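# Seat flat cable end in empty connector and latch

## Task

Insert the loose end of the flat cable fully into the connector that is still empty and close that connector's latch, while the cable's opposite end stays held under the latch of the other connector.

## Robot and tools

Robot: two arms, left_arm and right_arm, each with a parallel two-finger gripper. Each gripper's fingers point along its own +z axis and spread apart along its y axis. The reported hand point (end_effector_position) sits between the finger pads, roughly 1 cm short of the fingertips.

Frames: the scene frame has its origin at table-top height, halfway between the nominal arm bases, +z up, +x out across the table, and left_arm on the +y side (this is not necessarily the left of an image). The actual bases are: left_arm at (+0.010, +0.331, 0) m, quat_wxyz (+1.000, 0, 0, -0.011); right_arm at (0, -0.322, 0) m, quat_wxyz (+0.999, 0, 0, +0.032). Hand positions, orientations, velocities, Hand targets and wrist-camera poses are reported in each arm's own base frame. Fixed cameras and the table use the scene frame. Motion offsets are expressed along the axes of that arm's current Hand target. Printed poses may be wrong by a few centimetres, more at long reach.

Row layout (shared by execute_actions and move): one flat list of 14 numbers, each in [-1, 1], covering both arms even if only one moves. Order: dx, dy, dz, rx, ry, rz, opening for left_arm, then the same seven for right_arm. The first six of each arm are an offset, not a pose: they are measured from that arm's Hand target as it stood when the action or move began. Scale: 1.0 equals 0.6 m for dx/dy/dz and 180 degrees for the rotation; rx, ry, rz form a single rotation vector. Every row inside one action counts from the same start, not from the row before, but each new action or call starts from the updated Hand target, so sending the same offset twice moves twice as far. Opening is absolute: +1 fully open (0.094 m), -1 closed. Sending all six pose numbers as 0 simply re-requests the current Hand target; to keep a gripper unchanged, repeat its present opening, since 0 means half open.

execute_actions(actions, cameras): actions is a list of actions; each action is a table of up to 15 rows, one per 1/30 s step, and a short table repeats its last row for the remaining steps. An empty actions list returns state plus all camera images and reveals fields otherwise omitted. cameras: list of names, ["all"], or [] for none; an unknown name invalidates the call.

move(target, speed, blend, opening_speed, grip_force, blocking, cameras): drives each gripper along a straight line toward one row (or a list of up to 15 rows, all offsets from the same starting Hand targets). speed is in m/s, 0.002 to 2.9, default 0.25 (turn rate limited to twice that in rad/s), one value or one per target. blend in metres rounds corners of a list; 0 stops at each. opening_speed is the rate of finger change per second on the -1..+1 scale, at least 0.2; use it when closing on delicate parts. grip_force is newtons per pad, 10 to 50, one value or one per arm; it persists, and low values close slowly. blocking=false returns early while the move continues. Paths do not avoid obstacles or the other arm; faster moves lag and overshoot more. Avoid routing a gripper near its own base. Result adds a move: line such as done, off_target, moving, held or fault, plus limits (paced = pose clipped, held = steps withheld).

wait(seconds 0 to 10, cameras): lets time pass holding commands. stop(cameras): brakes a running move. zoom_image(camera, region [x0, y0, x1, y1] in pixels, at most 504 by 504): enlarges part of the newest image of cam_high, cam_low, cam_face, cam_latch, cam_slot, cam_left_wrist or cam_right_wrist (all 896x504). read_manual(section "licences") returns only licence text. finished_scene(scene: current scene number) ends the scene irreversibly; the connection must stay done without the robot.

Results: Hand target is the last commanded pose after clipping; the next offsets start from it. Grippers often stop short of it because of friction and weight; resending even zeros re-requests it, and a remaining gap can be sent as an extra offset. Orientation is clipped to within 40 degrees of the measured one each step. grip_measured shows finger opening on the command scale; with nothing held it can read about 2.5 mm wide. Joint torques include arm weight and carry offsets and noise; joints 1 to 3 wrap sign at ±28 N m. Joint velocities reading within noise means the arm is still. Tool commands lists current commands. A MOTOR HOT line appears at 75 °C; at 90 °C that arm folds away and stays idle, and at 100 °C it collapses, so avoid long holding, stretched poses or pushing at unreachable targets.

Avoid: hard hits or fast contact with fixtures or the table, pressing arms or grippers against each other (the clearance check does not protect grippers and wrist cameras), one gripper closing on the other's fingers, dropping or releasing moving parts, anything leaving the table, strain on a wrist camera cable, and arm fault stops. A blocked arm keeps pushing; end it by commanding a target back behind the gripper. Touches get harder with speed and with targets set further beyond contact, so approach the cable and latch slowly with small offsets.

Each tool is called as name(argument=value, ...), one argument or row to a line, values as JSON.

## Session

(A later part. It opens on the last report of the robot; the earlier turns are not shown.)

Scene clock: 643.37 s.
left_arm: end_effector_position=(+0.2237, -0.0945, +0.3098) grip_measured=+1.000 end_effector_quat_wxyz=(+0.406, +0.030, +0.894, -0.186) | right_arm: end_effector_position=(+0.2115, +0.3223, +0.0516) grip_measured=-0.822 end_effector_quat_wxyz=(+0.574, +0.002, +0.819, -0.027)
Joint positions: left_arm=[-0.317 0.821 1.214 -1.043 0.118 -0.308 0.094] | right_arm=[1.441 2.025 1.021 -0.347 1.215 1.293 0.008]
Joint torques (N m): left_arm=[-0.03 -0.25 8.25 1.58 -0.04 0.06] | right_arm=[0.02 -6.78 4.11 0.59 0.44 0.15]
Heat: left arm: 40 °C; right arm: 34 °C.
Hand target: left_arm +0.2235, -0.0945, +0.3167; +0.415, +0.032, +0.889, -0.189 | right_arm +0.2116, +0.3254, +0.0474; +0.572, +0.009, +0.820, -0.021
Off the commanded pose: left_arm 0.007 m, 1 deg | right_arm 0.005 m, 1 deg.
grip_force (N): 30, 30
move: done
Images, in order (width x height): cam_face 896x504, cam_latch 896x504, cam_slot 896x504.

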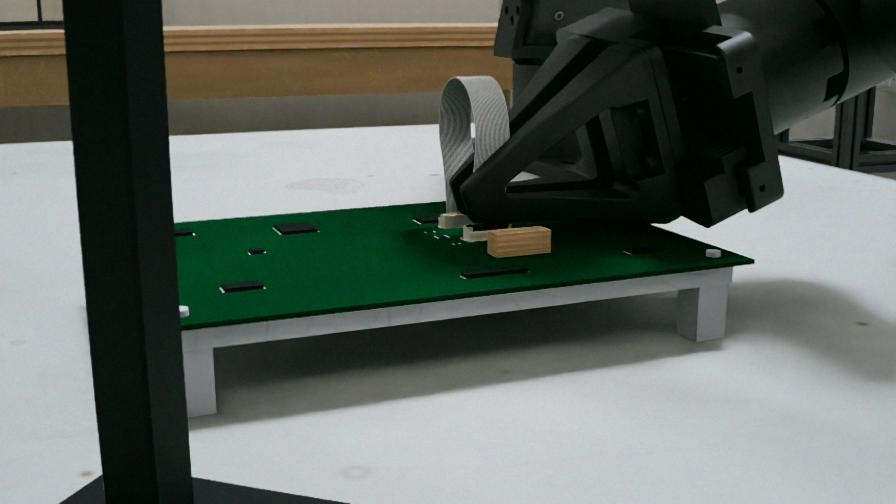

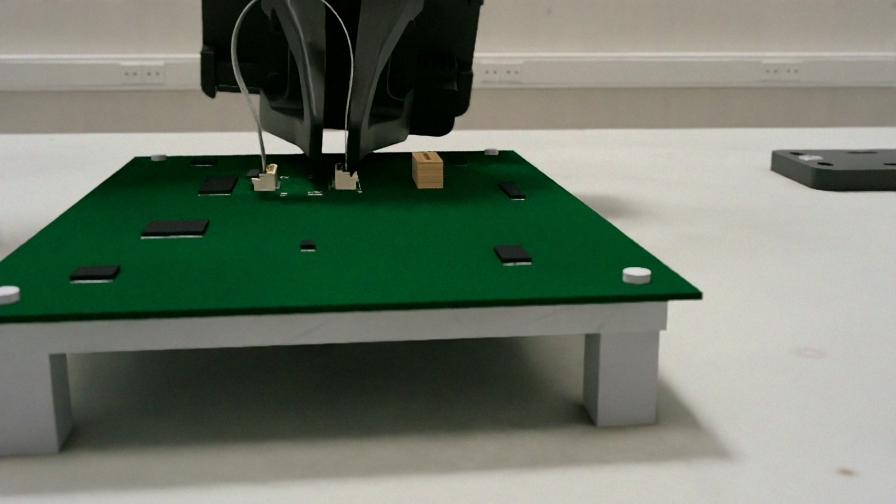

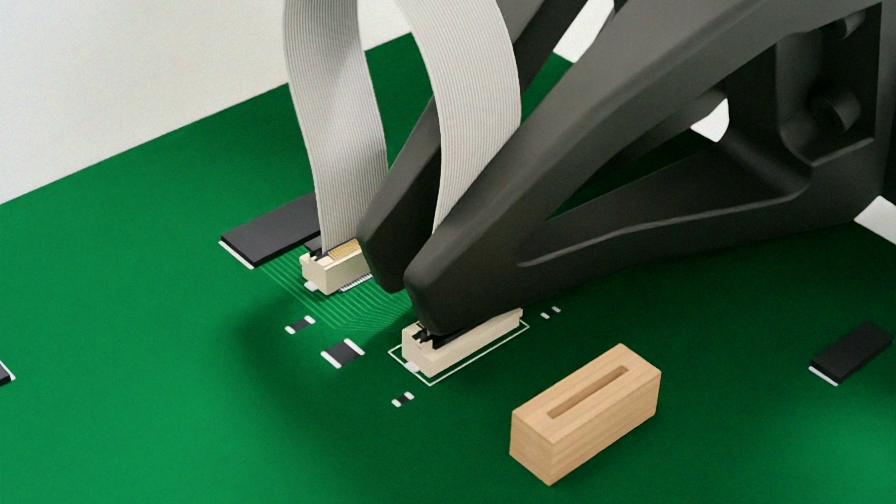

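move(
  target=[0,0,0,0,0,0,1,0.0063,0.001,0.0023,0,0,0,-0.82],
  speed=0.03,
  cameras=["cam_latch","cam_face"],
)

zoom_image(
  camera="cam_latch",
  region=[320, 135, 376, 199],
)

zoom_image(
  camera="cam_face",
  region=[430, 170, 530, 250],
)

Scene clock: 645.23 s.
left_arm: end_effector_position=(+0.2237, -0.0945, +0.3098) grip_measured=+1.000 end_effector_quat_wxyz=(+0.406, +0.030, +0.894, -0.186) | right_arm: end_effector_position=(+0.2115, +0.3230, +0.0490) grip_measured=-0.822 end_effector_quat_wxyz=(+0.574, +0.003, +0.819, -0.026)
Joint positions: left_arm=[-0.317 0.821 1.214 -1.043 0.118 -0.308 0.094] | right_arm=[1.441 2.033 1.021 -0.338 1.214 1.295 0.008]
Joint torques (N m): left_arm=[0.06 -0.25 8.4 1.59 -0.04 -0.02] | right_arm=[0.01 -6.48 3.97 0.62 0.44 0.15]
Heat: left arm: 40 °C; right arm: 34 °C.
Hand target: left_arm +0.2235, -0.0945, +0.3167; +0.415, +0.032, +0.889, -0.189 | right_arm +0.2116, +0.3259, +0.0432; +0.572, +0.009, +0.820, -0.021
Off the commanded pose: left_arm 0.007 m, 1 deg | right_arm 0.006 m, 1 deg.
grip_force (N): 30, 30
move: done
Images, in order (width x height): cam_face 896x504, cam_latch 896x504.

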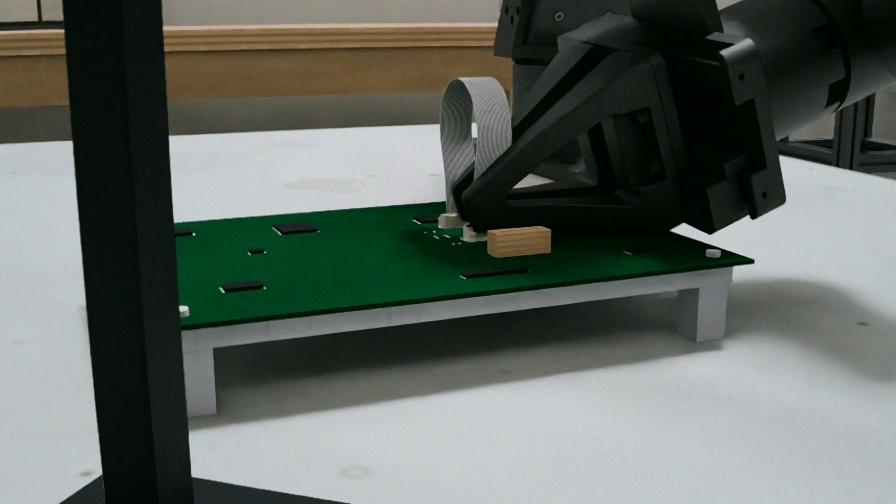

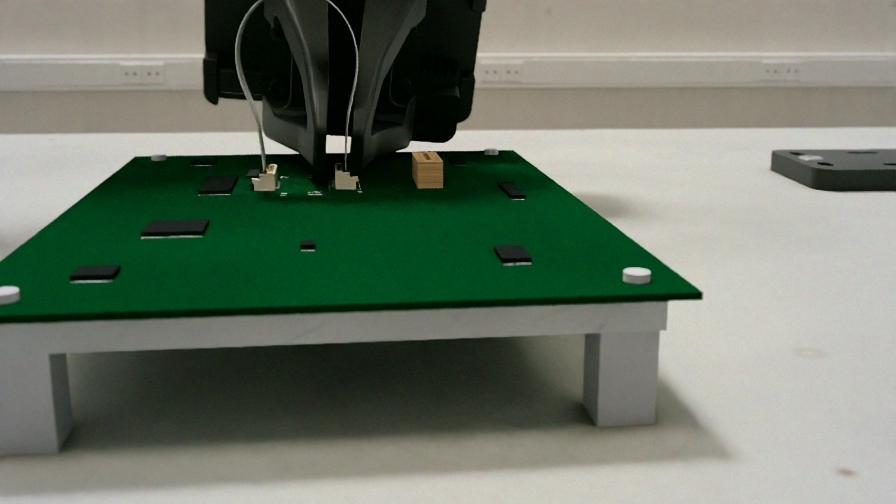

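Scaled by 7.875 from the camera's 896x504 image, which has a finer 1280x720 frame.

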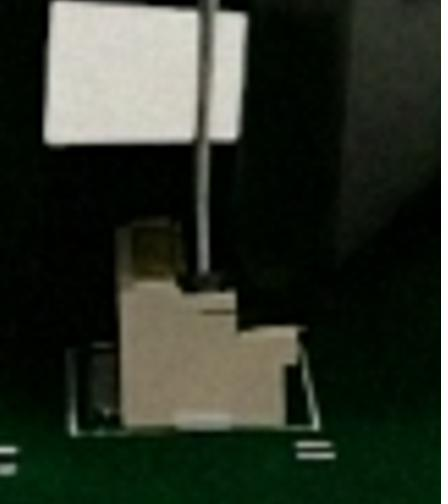

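Scaled by 5.040 from the camera's 896x504 image, which has a finer 1280x720 frame.

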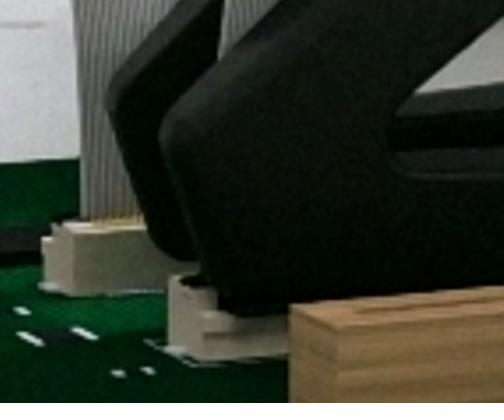

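wait(
  seconds=0.1,
  cameras=["cam_slot","cam_latch"],
)

zoom_image(
  camera="cam_slot",
  region=[395, 295, 535, 385],
)

zoom_image(
  camera="cam_latch",
  region=[332, 160, 364, 192],
)

Scene clock: 646.13 s.
left_arm: end_effector_position=(+0.2237, -0.0945, +0.3098) grip_measured=+1.000 end_effector_quat_wxyz=(+0.406, +0.030, +0.894, -0.186) | right_arm: end_effector_position=(+0.2115, +0.3230, +0.0490) grip_measured=-0.822 end_effector_quat_wxyz=(+0.574, +0.003, +0.819, -0.026)
Joint positions: left_arm=[-0.317 0.821 1.214 -1.043 0.118 -0.308 0.094] | right_arm=[1.441 2.033 1.021 -0.338 1.214 1.295 0.008]
Joint torques (N m): left_arm=[-0.03 -0.17 8.28 1.57 0.01 0.03] | right_arm=[0.01 -6.46 3.97 0.63 0.44 0.14]
Heat: left arm: 40 °C; right arm: 34 °C.
Hand target: left_arm +0.2235, -0.0945, +0.3167; +0.415, +0.032, +0.889, -0.189 | right_arm +0.2116, +0.3259, +0.0432; +0.572, +0.009, +0.820, -0.021
Tool commands: left_gripper/opening=+1.0 right_gripper/opening=-0.82
Off the commanded pose: left_arm 0.007 m, 1 deg | right_arm 0.006 m, 1 deg.
grip_force (N): 30, 30
wait: 0.10 s; at rest from the start
Images, in order (width x height): cam_latch 896x504, cam_slot 896x504.

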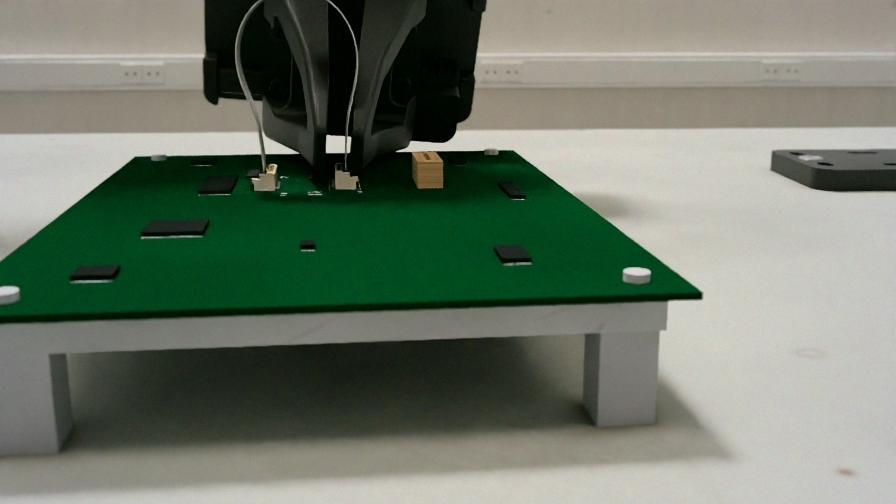

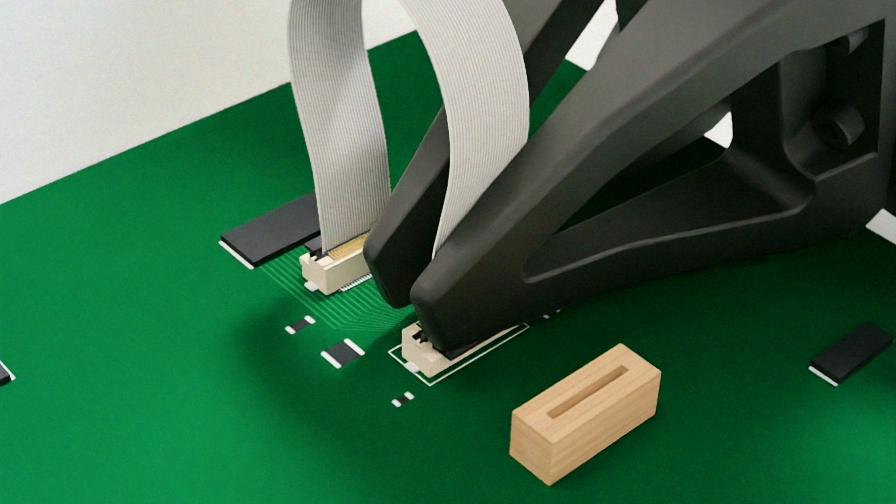

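Scaled by 3.600 from the camera's 896x504 image, which has a finer 1280x720 frame.

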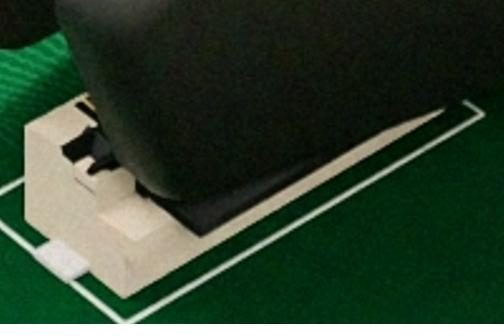

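Scaled by 15.750 from the camera's 896x504 image, which has a finer 1280x720 frame.

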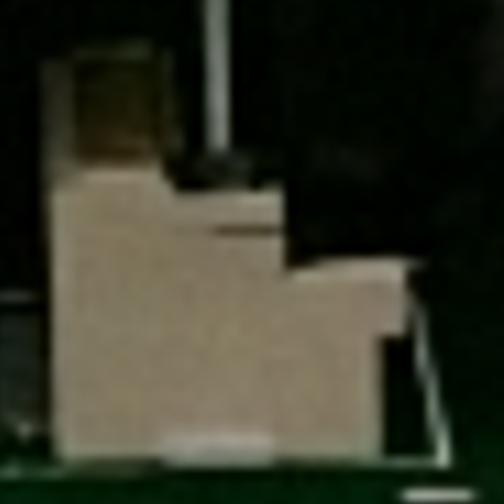

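move(
  target=[0,0,0,0,0,0,1,0.0047,0.0000,0.0017,0,0,0,-0.82],
  speed=0.03,
  cameras=["cam_slot"],
)

zoom_image(
  camera="cam_slot",
  region=[395, 295, 535, 385],
)

Scene clock: 647.87 s.
left_arm: end_effector_position=(+0.2237, -0.0945, +0.3098) grip_measured=+1.000 end_effector_quat_wxyz=(+0.406, +0.030, +0.894, -0.186) | right_arm: end_effector_position=(+0.2119, +0.3233, +0.0489) grip_measured=-0.822 end_effector_quat_wxyz=(+0.576, +0.004, +0.817, -0.025)
Joint positions: left_arm=[-0.317 0.821 1.214 -1.043 0.118 -0.308 0.094] | right_arm=[1.441 2.037 1.021 -0.331 1.22 1.295 0.008]
Joint torques (N m): left_arm=[0.01 -0.31 8.25 1.59 -0.04 0] | right_arm=[0.03 -6.17 3.74 0.66 0.39 0.15]
Heat: left arm: 40 °C; right arm: 34 °C.
Hand target: left_arm +0.2235, -0.0945, +0.3167; +0.415, +0.032, +0.889, -0.189 | right_arm +0.2115, +0.3258, +0.0402; +0.572, +0.009, +0.820, -0.021
Off the commanded pose: left_arm 0.007 m, 1 deg | right_arm 0.009 m, 1 deg.
grip_force (N): 30, 30
move: done
Images, in order (width x height): cam_slot 896x504.

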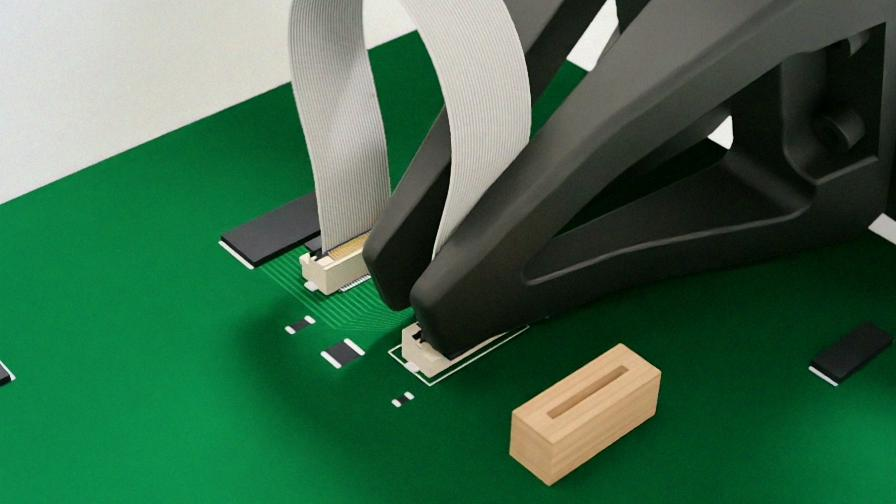

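Scaled by 3.600 from the camera's 896x504 image, which has a finer 1280x720 frame.

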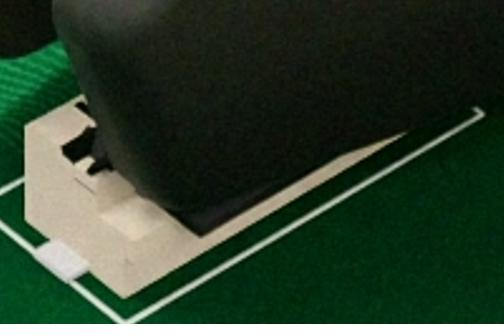

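move(
  target=[
    [0,0,0,0,0,0,1,-0.0125,-0.0003,-0.0046,0,0,0,-0.82],
    [0,0,0,0,0,0,1,-0.0252,-0.0051,-0.0045,0.0057,-0.0135,0.0016,-0.82],
  ],
  speed=0.03,
  blend=0.002,
  cameras=["cam_latch","cam_slot","cam_face"],
)

zoom_image(
  camera="cam_latch",
  region=[320, 135, 376, 199],
)

zoom_image(
  camera="cam_slot",
  region=[395, 295, 535, 385],
)

zoom_image(
  camera="cam_face",
  region=[430, 170, 530, 250],
)

Scene clock: 652.17 s.
left_arm: end_effector_position=(+0.2237, -0.0945, +0.3098) grip_measured=+1.000 end_effector_quat_wxyz=(+0.406, +0.030, +0.894, -0.186) | right_arm: end_effector_position=(+0.2122, +0.3225, +0.0496) grip_measured=-0.822 end_effector_quat_wxyz=(+0.578, +0.009, +0.816, -0.023)
Joint positions: left_arm=[-0.317 0.821 1.214 -1.043 0.118 -0.308 0.094] | right_arm=[1.441 2.037 1.021 -0.336 1.225 1.309 0.008]
Joint torques (N m): left_arm=[0.1 -0.23 8.27 1.58 -0.02 0.02] | right_arm=[-0.02 -7.56 4.72 0.3 0.75 0.14]
Heat: left arm: 40 °C; right arm: 33 °C.
Hand target: left_arm +0.2235, -0.0945, +0.3167; +0.415, +0.032, +0.889, -0.189 | right_arm +0.2141, +0.3230, +0.0555; +0.589, +0.016, +0.807, -0.027
Off the commanded pose: left_arm 0.007 m, 1 deg | right_arm 0.006 m, 2 deg.
grip_force (N): 30, 30
move: done
Images, in order (width x height): cam_face 896x504, cam_latch 896x504, cam_slot 896x504.

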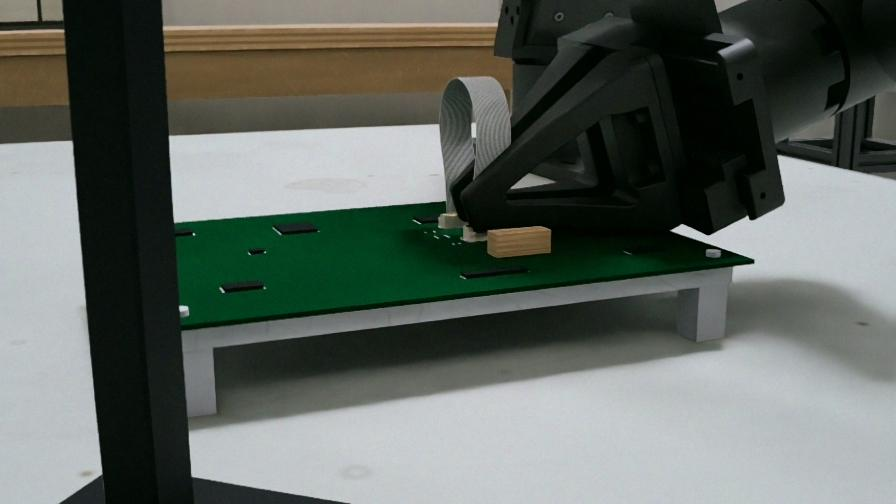

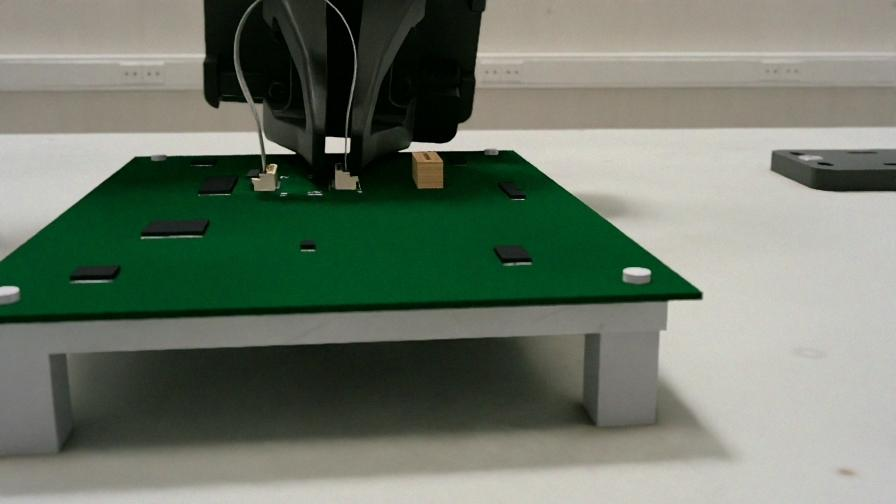

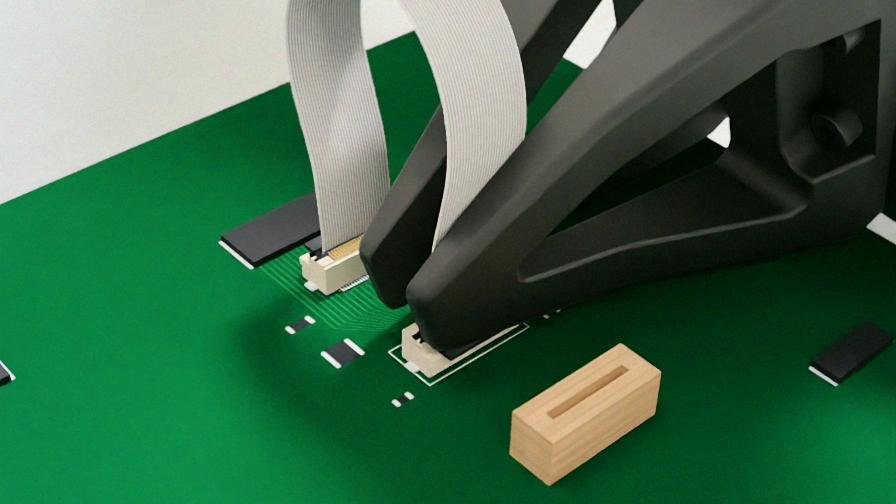

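Scaled by 7.875 from the camera's 896x504 image, which has a finer 1280x720 frame.

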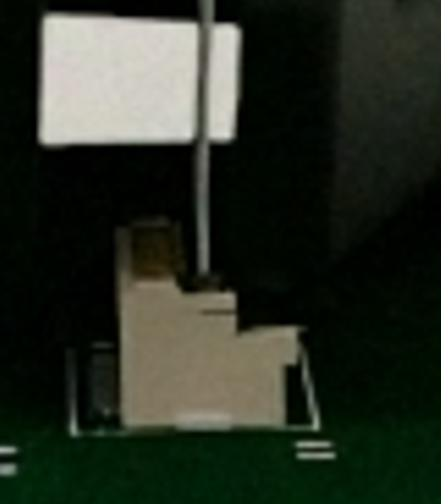

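Scaled by 3.600 from the camera's 896x504 image, which has a finer 1280x720 frame.

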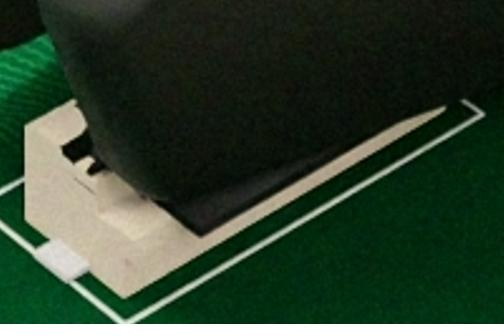

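Scaled by 5.040 from the camera's 896x504 image, which has a finer 1280x720 frame.

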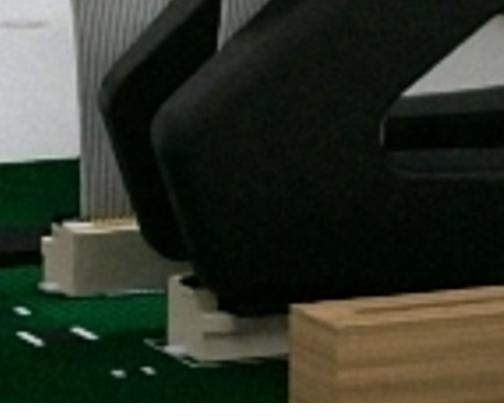

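move(
  target=[0,0,0,0,0,0,1,-0.0349,0.0049,-0.0115,0,0,0,-0.76],
  speed=0.03,
  opening_speed=0.2,
  cameras=["cam_latch","cam_slot"],
)

zoom_image(
  camera="cam_latch",
  region=[320, 135, 376, 199],
)

zoom_image(
  camera="cam_slot",
  region=[395, 295, 535, 385],
)

Scene clock: 654.77 s.
left_arm: end_effector_position=(+0.2237, -0.0945, +0.3098) grip_measured=+1.000 end_effector_quat_wxyz=(+0.406, +0.030, +0.894, -0.186) | right_arm: end_effector_position=(+0.2120, +0.3210, +0.0553) grip_measured=-0.762 end_effector_quat_wxyz=(+0.575, -0.006, +0.817, -0.047)
Joint positions: left_arm=[-0.317 0.821 1.214 -1.043 0.118 -0.308 0.094] | right_arm=[1.441 2.037 1.061 -0.439 1.225 1.317 0.011]
Joint torques (N m): left_arm=[-0.05 -0.12 8.27 1.62 -0.01 0] | right_arm=[0.05 -11 5.08 0.29 0.74 0.18]
Heat: left arm: 40 °C; right arm: 33 °C.
Hand target: left_arm +0.2235, -0.0945, +0.3167; +0.415, +0.032, +0.889, -0.189 | right_arm +0.2141, +0.3265, +0.0774; +0.589, +0.016, +0.807, -0.027
Off the commanded pose: left_arm 0.007 m, 1 deg | right_arm 0.023 m, 4 deg.
grip_force (N): 30, 30
move: off_target (right_arm)
Images, in order (width x height): cam_latch 896x504, cam_slot 896x504.

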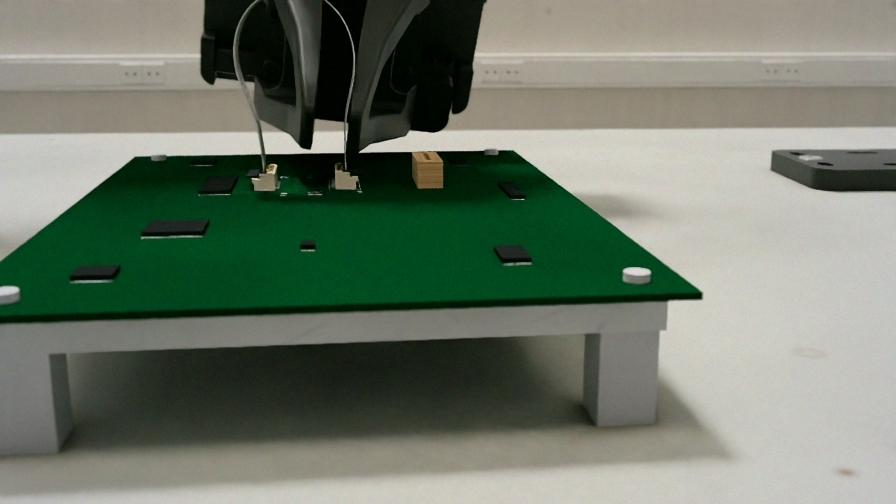

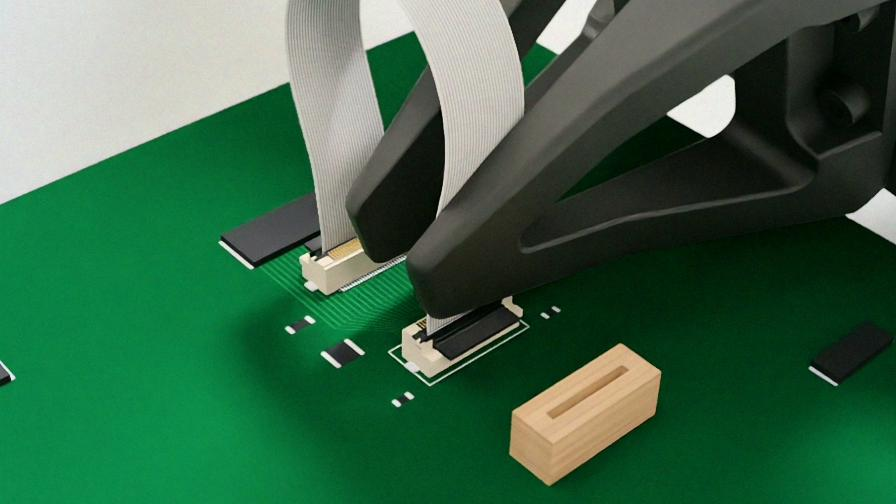

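Scaled by 7.875 from the camera's 896x504 image, which has a finer 1280x720 frame.

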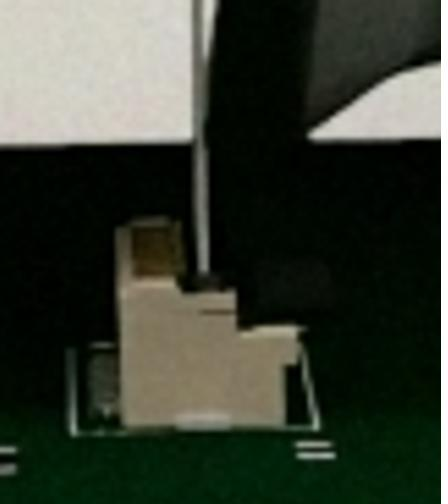

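Scaled by 3.600 from the camera's 896x504 image, which has a finer 1280x720 frame.

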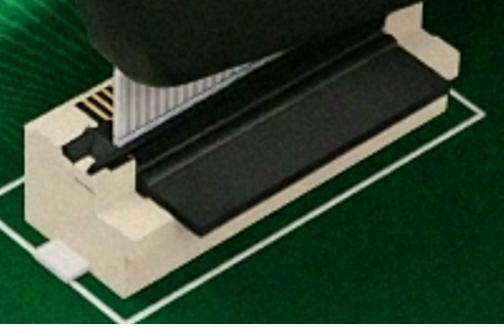

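move(
  target=[
    [0,0,0,0,0,0,1,0,0,0,0,0,0,-0.66],
    [0,0,0,0,0,0,1,-0.0159,0.0033,-0.0050,0,0,0,-0.66],
  ],
  speed=0.03,
  cameras=["cam_latch","cam_slot"],
)

zoom_image(
  camera="cam_latch",
  region=[290, 60, 402, 199],
)

zoom_image(
  camera="cam_slot",
  region=[270, 200, 535, 385],
)

Scene clock: 657.97 s.
left_arm: end_effector_position=(+0.2237, -0.0945, +0.3098) grip_measured=+1.000 end_effector_quat_wxyz=(+0.406, +0.030, +0.894, -0.186) | right_arm: end_effector_position=(+0.2123, +0.3233, +0.0654) grip_measured=-0.662 end_effector_quat_wxyz=(+0.575, -0.007, +0.817, -0.048)
Joint positions: left_arm=[-0.317 0.821 1.214 -1.043 0.118 -0.308 0.094] | right_arm=[1.441 2.02 1.086 -0.486 1.225 1.319 0.016]
Joint torques (N m): left_arm=[0.1 -0.44 8.25 1.59 -0.01 0.03] | right_arm=[0.09 -10.95 5.2 0.32 0.75 0.17]
Heat: left arm: 40 °C; right arm: 33 °C.
Hand target: left_arm +0.2235, -0.0945, +0.3167; +0.415, +0.032, +0.889, -0.189 | right_arm +0.2143, +0.3287, +0.0874; +0.589, +0.016, +0.807, -0.027
Off the commanded pose: left_arm 0.007 m, 1 deg | right_arm 0.023 m, 4 deg.
grip_force (N): 30, 30
move: off_target (right_arm)
Images, in order (width x height): cam_latch 896x504, cam_slot 896x504.

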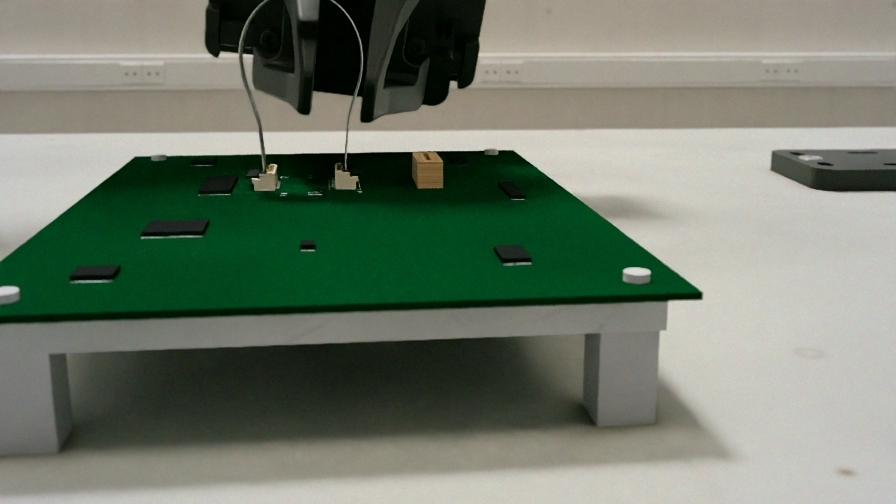

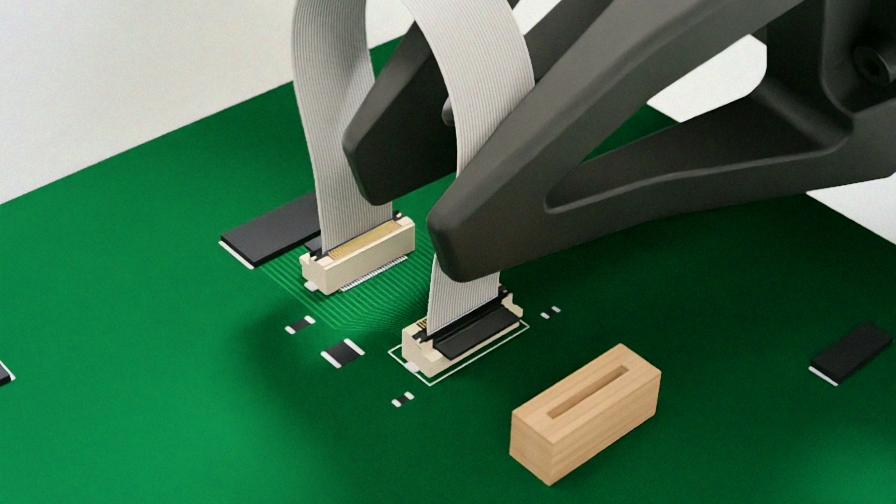

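Scaled by 3.626 from the camera's 896x504 image, which has a finer 1280x720 frame.

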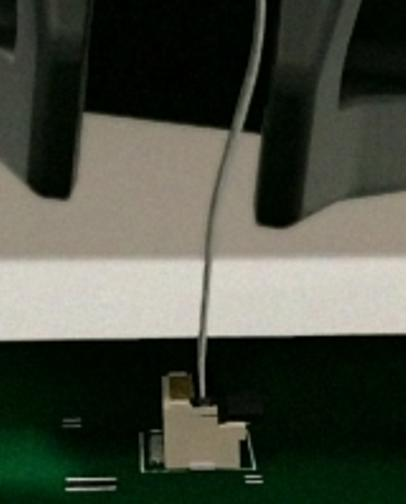

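Scaled by 1.902 from the camera's 896x504 image, which has a finer 1280x720 frame.

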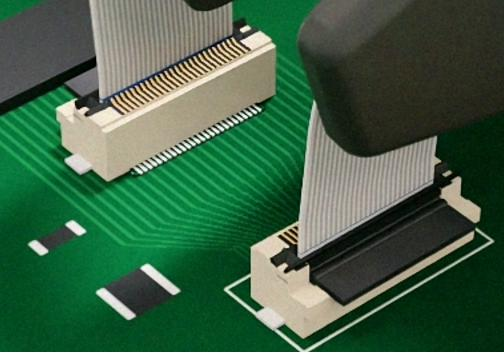

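move(
  target=[0,0,0,0,0,0,1,0.0253,-0.0048,-0.0792,0,0,0,-0.66],
  speed=0.06,
  cameras=["cam_latch","cam_slot","cam_face"],
)

zoom_image(
  camera="cam_slot",
  region=[290, 220, 535, 385],
)

zoom_image(
  camera="cam_latch",
  region=[240, 120, 380, 200],
)

zoom_image(
  camera="cam_face",
  region=[430, 170, 530, 250],
)

Scene clock: 661.50 s.
left_arm: end_effector_position=(+0.2237, -0.0945, +0.3098) grip_measured=+1.000 end_effector_quat_wxyz=(+0.406, +0.030, +0.894, -0.186) | right_arm: end_effector_position=(+0.1638, +0.3235, +0.0827) grip_measured=-0.662 end_effector_quat_wxyz=(+0.576, +0.013, +0.816, -0.031)
Joint positions: left_arm=[-0.317 0.821 1.214 -1.043 0.118 -0.308 0.094] | right_arm=[1.585 2.056 1.222 -0.973 1.221 1.783 0.016]
Joint torques (N m): left_arm=[0.01 -0.13 8.39 1.6 0 0.02] | right_arm=[0.29 -7.13 5.09 -0.25 0.73 0.16]
Heat: left arm: 40 °C; right arm: 34 °C.
Hand target: left_arm +0.2235, -0.0945, +0.3167; +0.415, +0.032, +0.889, -0.189 | right_arm +0.1644, +0.3286, +0.0875; +0.589, +0.016, +0.807, -0.027
Off the commanded pose: left_arm 0.007 m, 1 deg | right_arm 0.007 m, 2 deg.
grip_force (N): 30, 30
move: done
Images, in order (width x height): cam_face 896x504, cam_latch 896x504, cam_slot 896x504.

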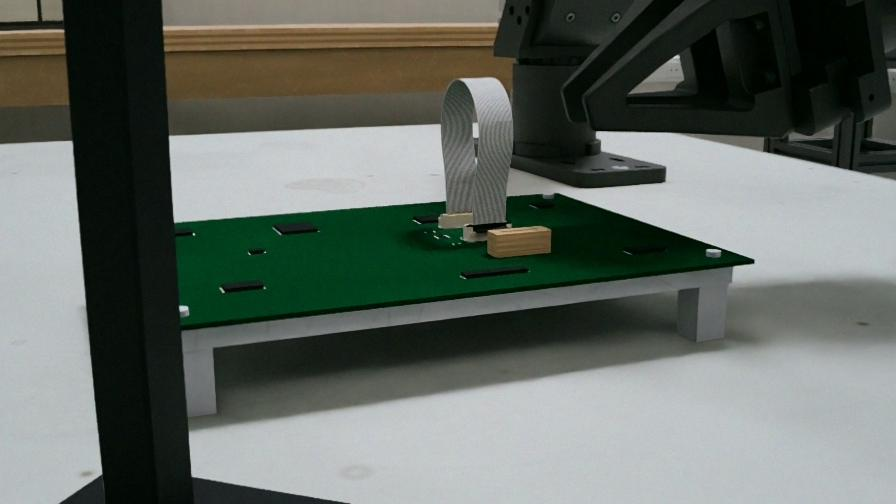

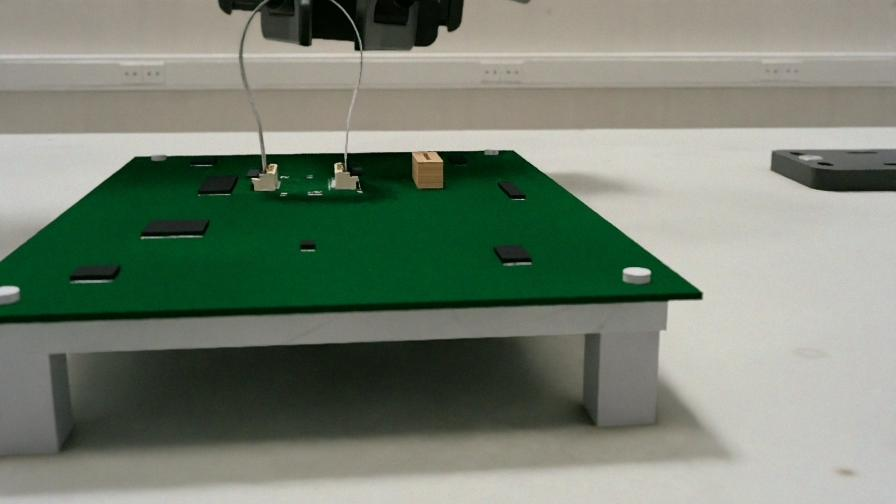

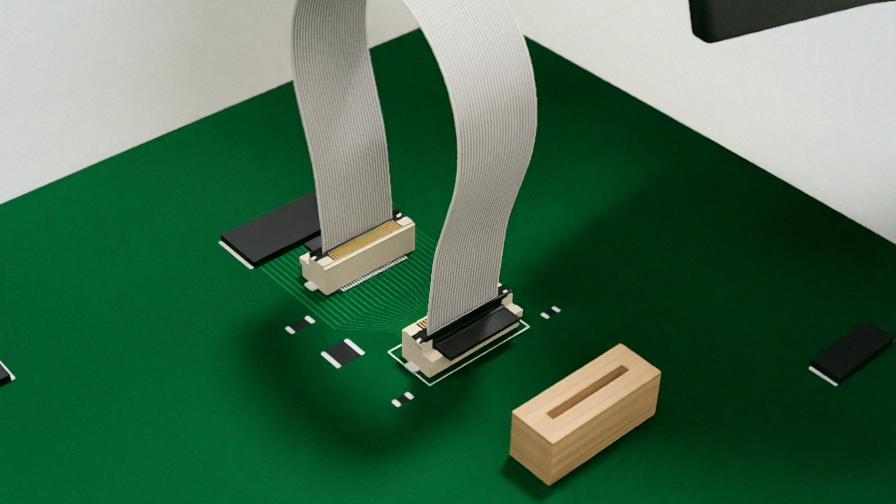

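Scaled by 2.057 from the camera's 896x504 image, which has a finer 1280x720 frame.

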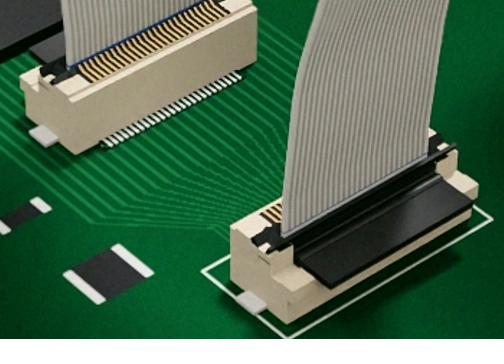

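Scaled by 3.600 from the camera's 896x504 image, which has a finer 1280x720 frame.

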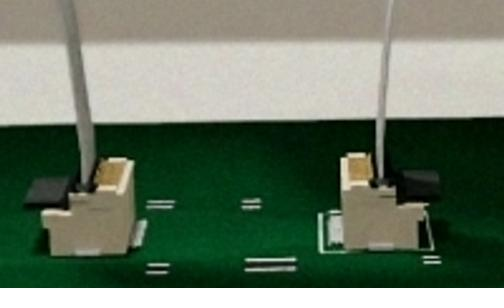

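Scaled by 5.040 from the camera's 896x504 image, which has a finer 1280x720 frame.

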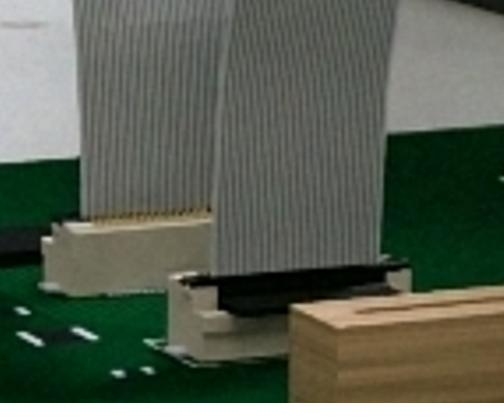

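finished_scene(
  scene=1,
)

The scene is finished: the task was done.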